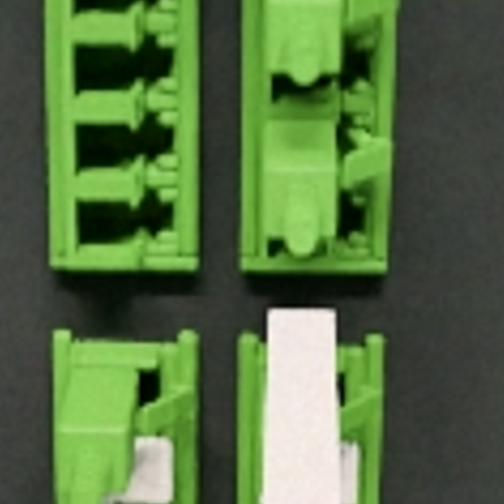

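Nose intact. Park left, re-inspect.

>>> move(target={"side":"left","x":0.26,"y":-0.0918,"z":0.9235,"quat_wxyz":[0.5037,0.4875,-0.5048,-0.504]}, min_time_s=1.5, cameras=[])

>>> move(target={"side":"left","x":0.22,"y":-0.06,"z":0.923,"quat_wxyz":[0.5037,0.4875,-0.5048,-0.504]}, min_time_s=1.5, cameras=[])

>>> move(joints={"torso_yaw_rad":-0.3,"head_pan_rad":0.3}, cameras=[])

>>> move(joints={"left_shoulder_pitch_rad":0.073,"left_shoulder_roll_rad":0.63,"left_shoulder_yaw_rad":-0.659,"left_elbow_rad":-1.387,"left_forearm_roll_rad":-1.843,"left_wrist_pitch_rad":0.702,"left_hand_roll_rad":0.965}, min_time_s=2, cameras=[])

>>> move(joints={"torso_yaw_rad":0,"head_pan_rad":0}, cameras=[])

>>> move(target={"side":"right","x":0.19,"y":-0.13,"z":0.92,"quat_wxyz":[0.5148,-0.4939,-0.4896,0.5017]}, min_time_s=1.5, cameras=[])

>>> move(target={"side":"right","x":0.215,"y":-0.0823,"z":0.9265,"quat_wxyz":[0.5148,-0.4939,-0.4896,0.5017]}, min_time_s=1.5, cameras=["right_wrist_camera"])

>>> zoom_image(camera="right_wrist_camera", region=[290, 50, 330, 90])

>>> move(target={"side":"right","x":0.244,"y":-0.0829,"z":0.9265,"quat_wxyz":[0.5148,-0.4939,-0.4896,0.5017]}, min_time_s=1.5, cameras=["right_wrist_camera"])

>>> zoom_image(camera="right_wrist_camera", region=[290, 50, 330, 90])

Scene clock: 345.77 s.
Joint torques (N m): left_arm=[-11.97 2.36 3.44 -4.59 -1.61 1.75 -0.26] | right_arm=[-9.49 -7.97 -7.28 -7.6 0.68 2.33 -0.36]
External joint torques (N m): left_arm=[0.13 -0.42 -0.8 -0.64 -0.09 0.68 -0.28] | right_arm=[-2.35 -0.58 -2.2 -1.21 0.12 0.81 -0.35]
Wrist force (N): left_arm=[1.8 -6.1 -2.2] | right_arm=[-4.7 10.4 -7.3]
Wrist torque (N m): left_arm=[0.28 -0.04 0.05] | right_arm=[-0.81 -0.90 -0.02]
Wrist force, peak (N): left_arm=[2.1 -7.0 -2.9] | right_arm=[-4.7 10.4 -7.3]
move: done
base_odometry: x=+0.185 y=-0.287 heading=+0.030
lidar_m: 1.17 0.93 1.72 2.27 2.38 3.31 4.66 3.30 2.43 2.36 1.67 0.98
base_status: not commanded
joint_positions: torso_squat_rad=+0.350 torso_shift_rad=+0.000 torso_pitch_rad=+0.000 torso_yaw_rad=-0.820 left_shoulder_pitch_rad=-0.433 left_shoulder_roll_rad=+0.404 left_shoulder_yaw_rad=-1.280 left_elbow_rad=-1.185 left_forearm_roll_rad=-0.775 left_wrist_pitch_rad=+1.791 left_hand_roll_rad=+0.625 left_gripper_m=+0.017 right_shoulder_pitch_rad=+0.073 right_shoulder_roll_rad=-0.630 right_shoulder_yaw_rad=+0.659 right_elbow_rad=-1.387 right_forearm_roll_rad=+1.843 right_wrist_pitch_rad=+0.702 right_hand_roll_rad=-0.965 right_gripper_m=+0.047 head_pan_rad=+0.520 head_tilt_rad=+0.650
joint_status: all done
wheel_motors_off: 0
motor_effort: left_wheel=+13(14) right_wheel=-5(6)
chest: x=-0.2280 y=+0.0007 z=+1.2475 quat_wxyz=(+0.917, +0.000, +0.000, -0.399) (m; base frame)
left_hand: x=+0.2602 y=-0.0918 z=+0.9236 quat_wxyz=(+0.504, +0.488, -0.505, -0.504) (m; base frame)
left_hand_status: reached (checked arc, planned for 1.5 s): 0 mm and 0.0 deg off.
right_hand: x=-0.1607 y=-0.5117 z=+0.9197 quat_wxyz=(+0.673, -0.647, -0.252, +0.255) (m; base frame)
pictures: none
No camera images: "cameras" was empty.

Scene clock: 347.60 s.
Joint torques (N m): left_arm=[-9.31 3.04 2.98 -5.19 -1.7 1.61 -0.33] | right_arm=[-9.4 -8.09 -7.21 -7.5 0.74 2.35 -0.37]
External joint torques (N m): left_arm=[0.54 0.78 -0.93 -0.61 -0.2 0.56 -0.34] | right_arm=[-2.25 -0.7 -2.14 -1.11 0.18 0.83 -0.37]
Wrist force (N): left_arm=[2.4 -6.2 -2.3] | right_arm=[-4.9 10.2 -7.1]
Wrist torque (N m): left_arm=[0.23 0.07 0.08] | right_arm=[-0.77 -0.94 -0.04]
Wrist force, peak (N): left_arm=[2.0 -6.8 -3.3] | right_arm=[-4.8 10.5 -7.0]
move: done
base_odometry: x=+0.185 y=-0.287 heading=+0.030
lidar_m: 1.18 0.92 1.74 2.27 2.36 3.32 4.66 3.29 2.45 2.37 1.67 0.98
base_status: not commanded
joint_positions: torso_squat_rad=+0.350 torso_shift_rad=+0.000 torso_pitch_rad=+0.000 torso_yaw_rad=-0.820 left_shoulder_pitch_rad=-0.336 left_shoulder_roll_rad=+0.440 left_shoulder_yaw_rad=-1.326 left_elbow_rad=-1.343 left_forearm_roll_rad=-0.845 left_wrist_pitch_rad=+1.913 left_hand_roll_rad=+0.606 left_gripper_m=+0.017 right_shoulder_pitch_rad=+0.073 right_shoulder_roll_rad=-0.630 right_shoulder_yaw_rad=+0.659 right_elbow_rad=-1.387 right_forearm_roll_rad=+1.843 right_wrist_pitch_rad=+0.702 right_hand_roll_rad=-0.965 right_gripper_m=+0.047 head_pan_rad=+0.520 head_tilt_rad=+0.650
joint_status: all done
wheel_motors_off: 0
motor_effort: left_wheel=+13(14) right_wheel=-5(6)
chest: x=-0.2280 y=+0.0007 z=+1.2475 quat_wxyz=(+0.917, +0.000, +0.000, -0.399) (m; base frame)
left_hand: x=+0.2203 y=-0.0602 z=+0.9228 quat_wxyz=(+0.504, +0.488, -0.505, -0.503) (m; base frame)
left_hand_status: reached (checked arc, planned for 1.5 s): 0 mm and 0.1 deg off.
right_hand: x=-0.1607 y=-0.5117 z=+0.9197 quat_wxyz=(+0.673, -0.647, -0.252, +0.255) (m; base frame)
pictures: none
No camera images: "cameras" was empty.

Scene clock: 349.27 s.
Joint torques (N m): left_arm=[-10 2.42 2.72 -4.74 -1.52 1.49 -0.28] | right_arm=[-8.98 -7.79 -7.13 -7.46 0.73 2.29 -0.43]
External joint torques (N m): left_arm=[-0.17 0.14 -1.2 -0.17 -0.03 0.44 -0.29] | right_arm=[-1.84 -0.41 -2.05 -1.08 0.18 0.77 -0.42]
Wrist force (N): left_arm=[2.5 -6.0 -2.8] | right_arm=[-4.6 10.0 -7.0]
Wrist torque (N m): left_arm=[0.24 0.11 0.07] | right_arm=[-0.76 -0.88 -0.03]
Wrist force, peak (N): left_arm=[2.7 -6.9 -2.5] | right_arm=[-4.8 10.5 -7.2]
move: done
base_odometry: x=+0.185 y=-0.287 heading=+0.030
lidar_m: 1.17 0.93 1.72 2.27 2.37 3.30 4.66 3.29 2.45 2.36 1.67 0.97
base_status: not commanded
joint_positions: torso_squat_rad=+0.350 torso_shift_rad=+0.000 torso_pitch_rad=+0.000 torso_yaw_rad=-0.300 left_shoulder_pitch_rad=-0.336 left_shoulder_roll_rad=+0.441 left_shoulder_yaw_rad=-1.326 left_elbow_rad=-1.343 left_forearm_roll_rad=-0.845 left_wrist_pitch_rad=+1.913 left_hand_roll_rad=+0.606 left_gripper_m=+0.017 right_shoulder_pitch_rad=+0.073 right_shoulder_roll_rad=-0.630 right_shoulder_yaw_rad=+0.659 right_elbow_rad=-1.387 right_forearm_roll_rad=+1.843 right_wrist_pitch_rad=+0.702 right_hand_roll_rad=-0.965 right_gripper_m=+0.047 head_pan_rad=+0.300 head_tilt_rad=+0.650
joint_status: all done
wheel_motors_off: 0
motor_effort: left_wheel=+12(13) right_wheel=-7(7)
chest: x=-0.2280 y=+0.0007 z=+1.2475 quat_wxyz=(+0.989, +0.000, +0.000, -0.149) (m; base frame)
left_hand: x=+0.1912 y=+0.1707 z=+0.9227 quat_wxyz=(+0.616, +0.601, -0.362, -0.357) (m; base frame)
right_hand: x=+0.0851 y=-0.4105 z=+0.9198 quat_wxyz=(+0.585, -0.561, -0.409, +0.420) (m; base frame)
pictures: none
No camera images: "cameras" was empty.

Scene clock: 351.57 s.
Joint torques (N m): left_arm=[-7.38 7.34 7.53 -7.1 -0.54 1.79 -0.04] | right_arm=[-8.85 -7.95 -7.32 -7.48 0.75 2.39 -0.39]
External joint torques (N m): left_arm=[-0.02 0.2 2.36 -0.62 0.16 0.25 -0.05] | right_arm=[-1.71 -0.57 -2.25 -1.09 0.2 0.87 -0.38]
Wrist force (N): left_arm=[1.5 -5.6 -2.8] | right_arm=[-4.6 10.2 -6.9]
Wrist torque (N m): left_arm=[0.19 -0.04 0.06] | right_arm=[-0.78 -0.88 -0.04]
Wrist force, peak (N): left_arm=[2.1 -6.6 -3.1] | right_arm=[-5.0 10.3 -7.0]
move: done
base_odometry: x=+0.185 y=-0.287 heading=+0.030
lidar_m: 1.18 0.93 1.73 2.26 2.36 3.30 4.65 3.30 2.44 2.37 1.67 0.98
base_status: not commanded
joint_positions: torso_squat_rad=+0.350 torso_shift_rad=+0.000 torso_pitch_rad=+0.000 torso_yaw_rad=-0.300 left_shoulder_pitch_rad=+0.073 left_shoulder_roll_rad=+0.630 left_shoulder_yaw_rad=-0.659 left_elbow_rad=-1.387 left_forearm_roll_rad=-1.843 left_wrist_pitch_rad=+0.702 left_hand_roll_rad=+0.965 left_gripper_m=+0.017 right_shoulder_pitch_rad=+0.073 right_shoulder_roll_rad=-0.630 right_shoulder_yaw_rad=+0.659 right_elbow_rad=-1.387 right_forearm_roll_rad=+1.843 right_wrist_pitch_rad=+0.702 right_hand_roll_rad=-0.965 right_gripper_m=+0.047 head_pan_rad=+0.300 head_tilt_rad=+0.650
joint_status: all done
wheel_motors_off: 0
motor_effort: left_wheel=+11(12) right_wheel=-7(7)
chest: x=-0.2280 y=+0.0007 z=+1.2475 quat_wxyz=(+0.989, +0.000, +0.000, -0.149) (m; base frame)
left_hand: x=+0.2624 y=+0.1629 z=+0.9196 quat_wxyz=(+0.435, +0.414, -0.557, -0.574) (m; base frame)
right_hand: x=+0.0851 y=-0.4105 z=+0.9198 quat_wxyz=(+0.585, -0.561, -0.409, +0.420) (m; base frame)
pictures: none
No camera images: "cameras" was empty.

Scene clock: 352.87 s.
Joint torques (N m): left_arm=[-8.09 7.35 7.21 -6.93 -0.67 1.73 0.13] | right_arm=[-8.71 -7.81 -7.13 -7.25 0.65 2.42 -0.37]
External joint torques (N m): left_arm=[-0.74 0.21 2.05 -0.46 0.02 0.18 0.12] | right_arm=[-1.57 -0.43 -2.06 -0.86 0.09 0.9 -0.36]
Wrist force (N): left_arm=[0.9 -6.1 -2.9] | right_arm=[-4.6 10.2 -7.2]
Wrist torque (N m): left_arm=[0.24 -0.13 0.03] | right_arm=[-0.77 -0.87 -0.02]
Wrist force, peak (N): left_arm=[2.0 -6.4 -3.0] | right_arm=[-4.5 10.4 -7.5]
move: done
base_odometry: x=+0.185 y=-0.287 heading=+0.030
lidar_m: 1.17 0.92 1.73 2.27 2.37 3.31 4.66 3.29 2.44 2.37 1.67 0.98
base_status: not commanded
joint_positions: torso_squat_rad=+0.350 torso_shift_rad=+0.000 torso_pitch_rad=+0.000 torso_yaw_rad=+0.000 left_shoulder_pitch_rad=+0.073 left_shoulder_roll_rad=+0.630 left_shoulder_yaw_rad=-0.659 left_elbow_rad=-1.387 left_forearm_roll_rad=-1.843 left_wrist_pitch_rad=+0.702 left_hand_roll_rad=+0.965 left_gripper_m=+0.017 right_shoulder_pitch_rad=+0.073 right_shoulder_roll_rad=-0.630 right_shoulder_yaw_rad=+0.659 right_elbow_rad=-1.387 right_forearm_roll_rad=+1.843 right_wrist_pitch_rad=+0.702 right_hand_roll_rad=-0.965 right_gripper_m=+0.047 head_pan_rad=+0.000 head_tilt_rad=+0.650
joint_status: all done
wheel_motors_off: 0
motor_effort: left_wheel=+11(12) right_wheel=-7(8)
chest: x=-0.2280 y=+0.0007 z=+1.2475 quat_wxyz=(+1.000, +0.000, +0.000, +0.000) (m; base frame)
left_hand: x=+0.1925 y=+0.3006 z=+0.9196 quat_wxyz=(+0.515, +0.493, -0.489, -0.502) (m; base frame)
right_hand: x=+0.1926 y=-0.2996 z=+0.9198 quat_wxyz=(+0.516, -0.493, -0.489, +0.502) (m; base frame)
pictures: none
No camera images: "cameras" was empty.

Scene clock: 354.70 s.
Joint torques (N m): left_arm=[-7.67 7.49 7.06 -6.95 -0.73 1.7 0.15] | right_arm=[-10.29 1.85 -0.62 -9.2 1 1.95 -0.15]
External joint torques (N m): left_arm=[-0.32 0.34 1.9 -0.47 -0.03 0.16 0.14] | right_arm=[-3.11 0.61 1.07 -0.86 0.01 0.99 -0.14]
Wrist force (N): left_arm=[1.4 -5.4 -2.8] | right_arm=[-4.8 10.1 -7.2]
Wrist torque (N m): left_arm=[0.18 -0.06 0.05] | right_arm=[-0.76 -0.89 -0.01]
Wrist force, peak (N): left_arm=[1.9 -6.4 -3.2] | right_arm=[-5.1 10.4 -7.2]
move: done
base_odometry: x=+0.185 y=-0.287 heading=+0.030
lidar_m: 1.18 0.92 1.73 2.27 2.38 3.32 4.66 3.29 2.44 2.37 1.67 0.96
base_status: not commanded
joint_positions: torso_squat_rad=+0.350 torso_shift_rad=+0.000 torso_pitch_rad=+0.000 torso_yaw_rad=+0.000 left_shoulder_pitch_rad=+0.073 left_shoulder_roll_rad=+0.630 left_shoulder_yaw_rad=-0.659 left_elbow_rad=-1.387 left_forearm_roll_rad=-1.843 left_wrist_pitch_rad=+0.702 left_hand_roll_rad=+0.965 left_gripper_m=+0.017 right_shoulder_pitch_rad=+0.056 right_shoulder_roll_rad=-0.229 right_shoulder_yaw_rad=+0.725 right_elbow_rad=-1.370 right_forearm_roll_rad=+1.817 right_wrist_pitch_rad=+0.755 right_hand_roll_rad=-0.553 right_gripper_m=+0.047 head_pan_rad=+0.000 head_tilt_rad=+0.650
joint_status: all done
wheel_motors_off: 0
motor_effort: left_wheel=+11(12) right_wheel=-7(8)
chest: x=-0.2280 y=+0.0007 z=+1.2475 quat_wxyz=(+1.000, +0.000, +0.000, +0.000) (m; base frame)
left_hand: x=+0.1925 y=+0.3006 z=+0.9196 quat_wxyz=(+0.515, +0.493, -0.489, -0.502) (m; base frame)
right_hand: x=+0.1897 y=-0.1302 z=+0.9197 quat_wxyz=(+0.515, -0.494, -0.489, +0.502) (m; base frame)
right_hand_status: reached (checked arc, planned for 1.5 s): 0 mm and 0.1 deg off.
pictures: none
No camera images: "cameras" was empty.

Scene clock: 356.53 s.
Joint torques (N m): left_arm=[-8.11 7.54 7.11 -6.78 -0.64 1.78 0.14] | right_arm=[-11.75 5.04 -2.74 -9.19 1.06 1.7 -0.06]
External joint torques (N m): left_arm=[-0.76 0.4 1.95 -0.3 0.06 0.24 0.13] | right_arm=[-3.03 1.35 -1.71 -0.67 0 0.84 -0.05]
Wrist force (N): left_arm=[1.7 -5.9 -2.9] | right_arm=[-4.9 10.1 -7.1]
Wrist torque (N m): left_arm=[0.22 0.01 0.04] | right_arm=[-0.77 -0.92 -0.04]
Wrist force, peak (N): left_arm=[1.7 -6.5 -3.1] | right_arm=[-5.1 10.3 -7.2]
move: done
base_odometry: x=+0.185 y=-0.287 heading=+0.030
lidar_m: 1.18 0.93 1.72 2.25 2.38 3.32 4.66 3.29 2.44 2.37 1.67 0.97
base_status: not commanded
joint_positions: torso_squat_rad=+0.350 torso_shift_rad=+0.000 torso_pitch_rad=+0.000 torso_yaw_rad=+0.000 left_shoulder_pitch_rad=+0.073 left_shoulder_roll_rad=+0.630 left_shoulder_yaw_rad=-0.659 left_elbow_rad=-1.387 left_forearm_roll_rad=-1.843 left_wrist_pitch_rad=+0.702 left_hand_roll_rad=+0.965 left_gripper_m=+0.017 right_shoulder_pitch_rad=-0.042 right_shoulder_roll_rad=-0.093 right_shoulder_yaw_rad=+0.722 right_elbow_rad=-1.249 right_forearm_roll_rad=+1.800 right_wrist_pitch_rad=+0.768 right_hand_roll_rad=-0.486 right_gripper_m=+0.047 head_pan_rad=+0.000 head_tilt_rad=+0.650
joint_status: all done
wheel_motors_off: 0
motor_effort: left_wheel=+12(12) right_wheel=-7(8)
chest: x=-0.2280 y=+0.0007 z=+1.2475 quat_wxyz=(+1.000, +0.000, +0.000, +0.000) (m; base frame)
left_hand: x=+0.1925 y=+0.3006 z=+0.9196 quat_wxyz=(+0.515, +0.493, -0.489, -0.502) (m; base frame)
right_hand: x=+0.2143 y=-0.0824 z=+0.9264 quat_wxyz=(+0.515, -0.493, -0.489, +0.503) (m; base frame)
right_hand_status: reached (checked arc, planned for 1.5 s): 1 mm and 0.2 deg off.
pictures: right_wrist_camera

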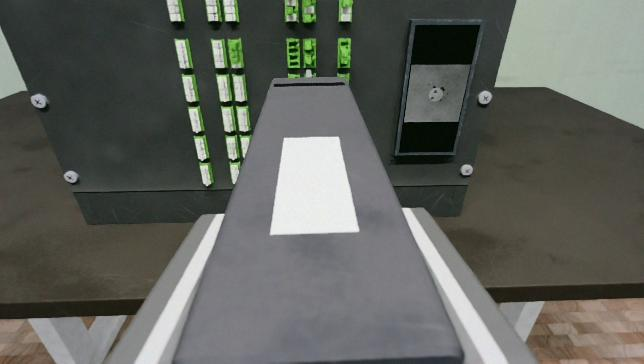

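Scaled by 12.600 from the camera's 644x364 image, which has a finer 1265x715 frame.

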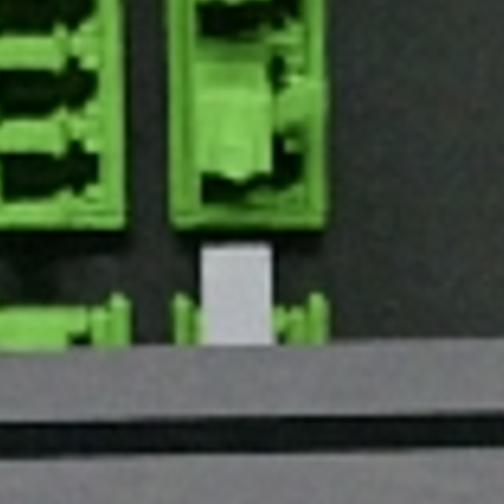

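Scene clock: 358.37 s.
Joint torques (N m): left_arm=[-7.96 6.8 7.23 -6.7 -0.62 1.76 0.13] | right_arm=[-13.67 5 -3.02 -9.18 1.06 1.24 -0.56]
External joint torques (N m): left_arm=[-0.61 -0.34 2.07 -0.22 0.08 0.21 0.12] | right_arm=[-3.26 1.56 -1.71 -0.8 0.05 0.31 -0.55]
Wrist force (N): left_arm=[1.2 -6.2 -2.9] | right_arm=[-5.3 10.0 -7.1]
Wrist torque (N m): left_arm=[0.24 -0.08 0.06] | right_arm=[-0.76 -0.96 -0.06]
Wrist force, peak (N): left_arm=[1.4 -6.4 -3.3] | right_arm=[-4.9 10.3 -7.3]
move: done
base_odometry: x=+0.185 y=-0.287 heading=+0.030
lidar_m: 1.17 0.93 1.72 2.27 2.37 3.31 4.66 3.30 2.45 2.37 1.66 0.99
base_status: not commanded
joint_positions: torso_squat_rad=+0.350 torso_shift_rad=+0.000 torso_pitch_rad=+0.000 torso_yaw_rad=+0.000 left_shoulder_pitch_rad=+0.073 left_shoulder_roll_rad=+0.630 left_shoulder_yaw_rad=-0.659 left_elbow_rad=-1.387 left_forearm_roll_rad=-1.843 left_wrist_pitch_rad=+0.702 left_hand_roll_rad=+0.965 left_gripper_m=+0.017 right_shoulder_pitch_rad=-0.144 right_shoulder_roll_rad=-0.071 right_shoulder_yaw_rad=+0.691 right_elbow_rad=-1.134 right_forearm_roll_rad=+1.791 right_wrist_pitch_rad=+0.753 right_hand_roll_rad=-0.530 right_gripper_m=+0.047 head_pan_rad=+0.000 head_tilt_rad=+0.650
joint_status: all done
wheel_motors_off: 0
motor_effort: left_wheel=+12(12) right_wheel=-7(8)
chest: x=-0.2280 y=+0.0007 z=+1.2475 quat_wxyz=(+1.000, +0.000, +0.000, +0.000) (m; base frame)
left_hand: x=+0.1925 y=+0.3006 z=+0.9196 quat_wxyz=(+0.515, +0.493, -0.489, -0.502) (m; base frame)
right_hand: x=+0.2436 y=-0.0831 z=+0.9262 quat_wxyz=(+0.515, -0.493, -0.489, +0.502) (m; base frame)
right_hand_status: reached (checked arc, planned for 1.5 s): 1 mm and 0.1 deg off.
pictures: right_wrist_camera

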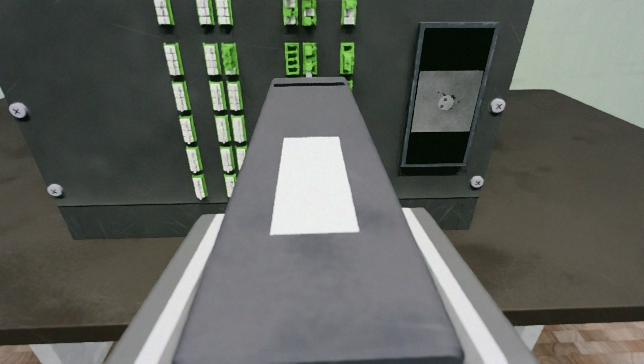

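Scaled by 12.600 from the camera's 644x364 image, which has a finer 1265x715 frame.

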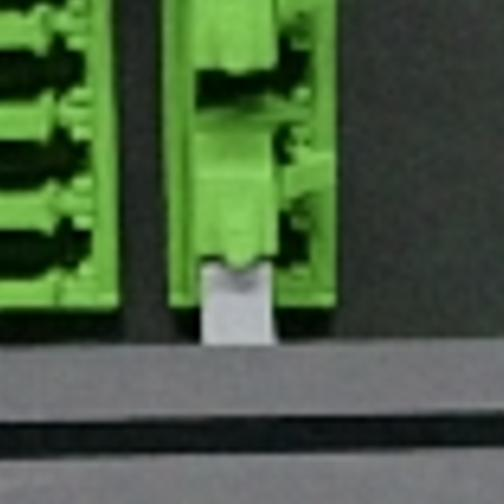

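>>> move(target={"side":"right","x":0.249,"y":-0.0832,"z":0.9265,"quat_wxyz":[0.5148,-0.4939,-0.4896,0.5017]}, min_time_s=1, cameras=[])

>>> move(target={"side":"right","x":0.252,"y":-0.0833,"z":0.9265,"quat_wxyz":[0.5148,-0.4939,-0.4896,0.5017]}, min_time_s=1, cameras=["right_wrist_camera"])

>>> zoom_image(camera="right_wrist_camera", region=[290, 50, 330, 90])

>>> move(target={"side":"right","x":0.254,"y":-0.0833,"z":0.9265,"quat_wxyz":[0.5148,-0.4939,-0.4896,0.5017]}, min_time_s=1, cameras=["right_wrist_camera"])

>>> zoom_image(camera="right_wrist_camera", region=[290, 50, 330, 90])

Scene clock: 360.20 s.
Joint torques (N m): left_arm=[-7.72 6.92 7.51 -6.73 -0.76 1.66 0.1] | right_arm=[-14.11 4.72 -3.08 -9.14 0.91 1.21 -0.51]
External joint torques (N m): left_arm=[-0.37 -0.22 2.35 -0.25 -0.06 0.12 0.09] | right_arm=[-3.41 1.35 -1.72 -0.8 -0.08 0.26 -0.5]
Wrist force (N): left_arm=[1.5 -5.9 -3.2] | right_arm=[-4.9 10.0 -6.9]
Wrist torque (N m): left_arm=[0.24 -0.05 0.06] | right_arm=[-0.75 -0.91 -0.04]
Wrist force, peak (N): left_arm=[1.1 -6.7 -3.7] | right_arm=[-4.9 10.2 -7.2]
move: done
base_odometry: x=+0.185 y=-0.287 heading=+0.030
lidar_m: 1.17 0.92 1.74 2.27 2.38 3.30 4.66 3.29 2.45 2.37 1.67 0.97
base_status: not commanded
joint_positions: torso_squat_rad=+0.350 torso_shift_rad=+0.000 torso_pitch_rad=+0.000 torso_yaw_rad=+0.000 left_shoulder_pitch_rad=+0.073 left_shoulder_roll_rad=+0.630 left_shoulder_yaw_rad=-0.659 left_elbow_rad=-1.387 left_forearm_roll_rad=-1.843 left_wrist_pitch_rad=+0.702 left_hand_roll_rad=+0.965 left_gripper_m=+0.017 right_shoulder_pitch_rad=-0.162 right_shoulder_roll_rad=-0.068 right_shoulder_yaw_rad=+0.686 right_elbow_rad=-1.111 right_forearm_roll_rad=+1.790 right_wrist_pitch_rad=+0.753 right_hand_roll_rad=-0.541 right_gripper_m=+0.047 head_pan_rad=+0.000 head_tilt_rad=+0.650
joint_status: all done
wheel_motors_off: 0
motor_effort: left_wheel=+12(12) right_wheel=-8(8)
chest: x=-0.2280 y=+0.0007 z=+1.2475 quat_wxyz=(+1.000, +0.000, +0.000, +0.000) (m; base frame)
left_hand: x=+0.1925 y=+0.3006 z=+0.9196 quat_wxyz=(+0.515, +0.493, -0.489, -0.502) (m; base frame)
right_hand: x=+0.2485 y=-0.0834 z=+0.9261 quat_wxyz=(+0.515, -0.494, -0.489, +0.502) (m; base frame)
right_hand_status: reached (checked arc, planned for 1.0 s): 1 mm and 0.1 deg off.
pictures: none
No camera images: "cameras" was empty.

Scene clock: 361.53 s.
Joint torques (N m): left_arm=[-7.9 7.16 6.99 -6.89 -0.75 1.73 0.18] | right_arm=[-14.51 4.63 -3.06 -9.21 0.98 1.2 -0.56]
External joint torques (N m): left_arm=[-0.55 0.01 1.83 -0.41 -0.06 0.19 0.17] | right_arm=[-3.63 1.3 -1.67 -0.9 -0.02 0.25 -0.56]
Wrist force (N): left_arm=[1.5 -5.9 -2.3] | right_arm=[-5.0 10.0 -6.9]
Wrist torque (N m): left_arm=[0.21 -0.05 0.01] | right_arm=[-0.75 -0.92 -0.03]
Wrist force, peak (N): left_arm=[1.7 -6.6 -2.6] | right_arm=[-4.8 10.3 -7.1]
move: done
base_odometry: x=+0.185 y=-0.287 heading=+0.030
lidar_m: 1.17 0.92 1.71 2.25 2.39 3.30 4.66 3.30 2.45 2.36 1.65 0.98
base_status: not commanded
joint_positions: torso_squat_rad=+0.350 torso_shift_rad=+0.000 torso_pitch_rad=+0.000 torso_yaw_rad=+0.000 left_shoulder_pitch_rad=+0.073 left_shoulder_roll_rad=+0.630 left_shoulder_yaw_rad=-0.659 left_elbow_rad=-1.387 left_forearm_roll_rad=-1.843 left_wrist_pitch_rad=+0.702 left_hand_roll_rad=+0.965 left_gripper_m=+0.017 right_shoulder_pitch_rad=-0.174 right_shoulder_roll_rad=-0.066 right_shoulder_yaw_rad=+0.684 right_elbow_rad=-1.097 right_forearm_roll_rad=+1.790 right_wrist_pitch_rad=+0.752 right_hand_roll_rad=-0.548 right_gripper_m=+0.047 head_pan_rad=+0.000 head_tilt_rad=+0.650
joint_status: all done
wheel_motors_off: 0
motor_effort: left_wheel=+11(12) right_wheel=-7(8)
chest: x=-0.2280 y=+0.0007 z=+1.2475 quat_wxyz=(+1.000, +0.000, +0.000, +0.000) (m; base frame)
left_hand: x=+0.1925 y=+0.3006 z=+0.9196 quat_wxyz=(+0.515, +0.493, -0.489, -0.502) (m; base frame)
right_hand: x=+0.2516 y=-0.0835 z=+0.9260 quat_wxyz=(+0.515, -0.494, -0.489, +0.502) (m; base frame)
right_hand_status: reached (checked arc, planned for 1.0 s): 1 mm and 0.1 deg off.
pictures: right_wrist_camera

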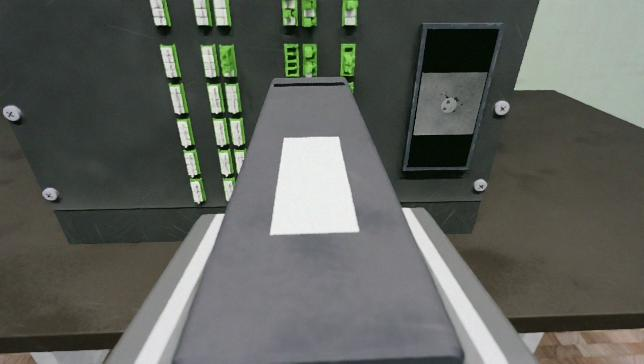

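Scaled by 12.600 from the camera's 644x364 image, which has a finer 1265x715 frame.

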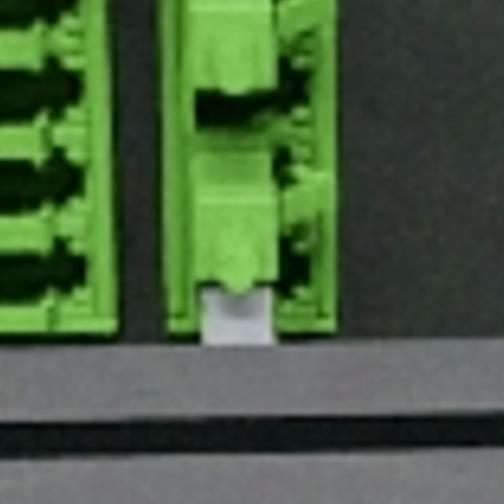

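Scene clock: 362.87 s.
Joint torques (N m): left_arm=[-8.16 7.24 6.86 -6.59 -0.59 1.66 0.13] | right_arm=[-15.27 4.67 -3.41 -9.21 1.09 1.23 -0.6]
External joint torques (N m): left_arm=[-0.81 0.1 1.69 -0.11 0.11 0.12 0.12] | right_arm=[-4.26 1.36 -2 -0.91 0.1 0.27 -0.6]
Wrist force (N): left_arm=[1.6 -6.1 -2.3] | right_arm=[-4.9 10.2 -6.8]
Wrist torque (N m): left_arm=[0.23 -0.05 0.06] | right_arm=[-0.72 -0.92 -0.04]
Wrist force, peak (N): left_arm=[1.4 -6.4 -3.6] | right_arm=[-4.8 10.3 -7.2]
move: done
base_odometry: x=+0.185 y=-0.287 heading=+0.030
lidar_m: 1.18 0.92 1.72 2.27 2.37 3.30 4.65 3.29 2.46 2.36 1.68 0.97
base_status: not commanded
joint_positions: torso_squat_rad=+0.350 torso_shift_rad=+0.000 torso_pitch_rad=+0.000 torso_yaw_rad=+0.000 left_shoulder_pitch_rad=+0.073 left_shoulder_roll_rad=+0.630 left_shoulder_yaw_rad=-0.659 left_elbow_rad=-1.387 left_forearm_roll_rad=-1.843 left_wrist_pitch_rad=+0.702 left_hand_roll_rad=+0.965 left_gripper_m=+0.017 right_shoulder_pitch_rad=-0.182 right_shoulder_roll_rad=-0.064 right_shoulder_yaw_rad=+0.683 right_elbow_rad=-1.087 right_forearm_roll_rad=+1.790 right_wrist_pitch_rad=+0.752 right_hand_roll_rad=-0.552 right_gripper_m=+0.047 head_pan_rad=+0.000 head_tilt_rad=+0.650
joint_status: all done
wheel_motors_off: 0
motor_effort: left_wheel=+11(12) right_wheel=-7(8)
chest: x=-0.2280 y=+0.0007 z=+1.2475 quat_wxyz=(+1.000, +0.000, +0.000, +0.000) (m; base frame)
left_hand: x=+0.1925 y=+0.3006 z=+0.9196 quat_wxyz=(+0.515, +0.493, -0.489, -0.502) (m; base frame)
right_hand: x=+0.2536 y=-0.0835 z=+0.9260 quat_wxyz=(+0.515, -0.494, -0.489, +0.502) (m; base frame)
right_hand_status: reached (checked arc, planned for 1.0 s): 1 mm and 0.1 deg off.
pictures: right_wrist_camera

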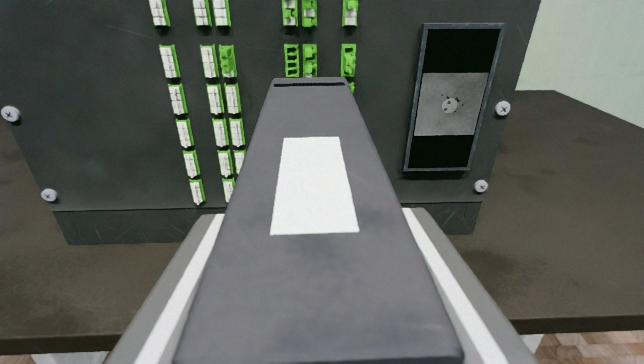

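Scaled by 12.600 from the camera's 644x364 image, which has a finer 1265x715 frame.

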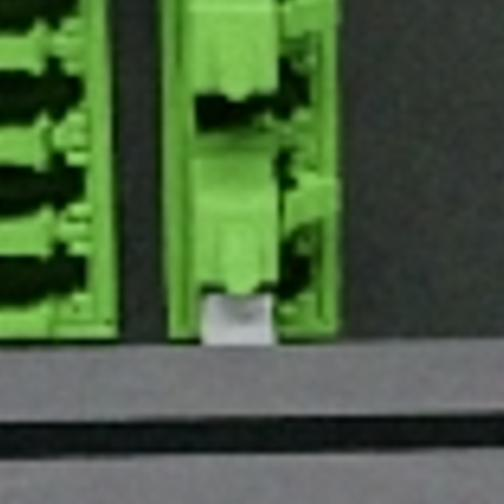

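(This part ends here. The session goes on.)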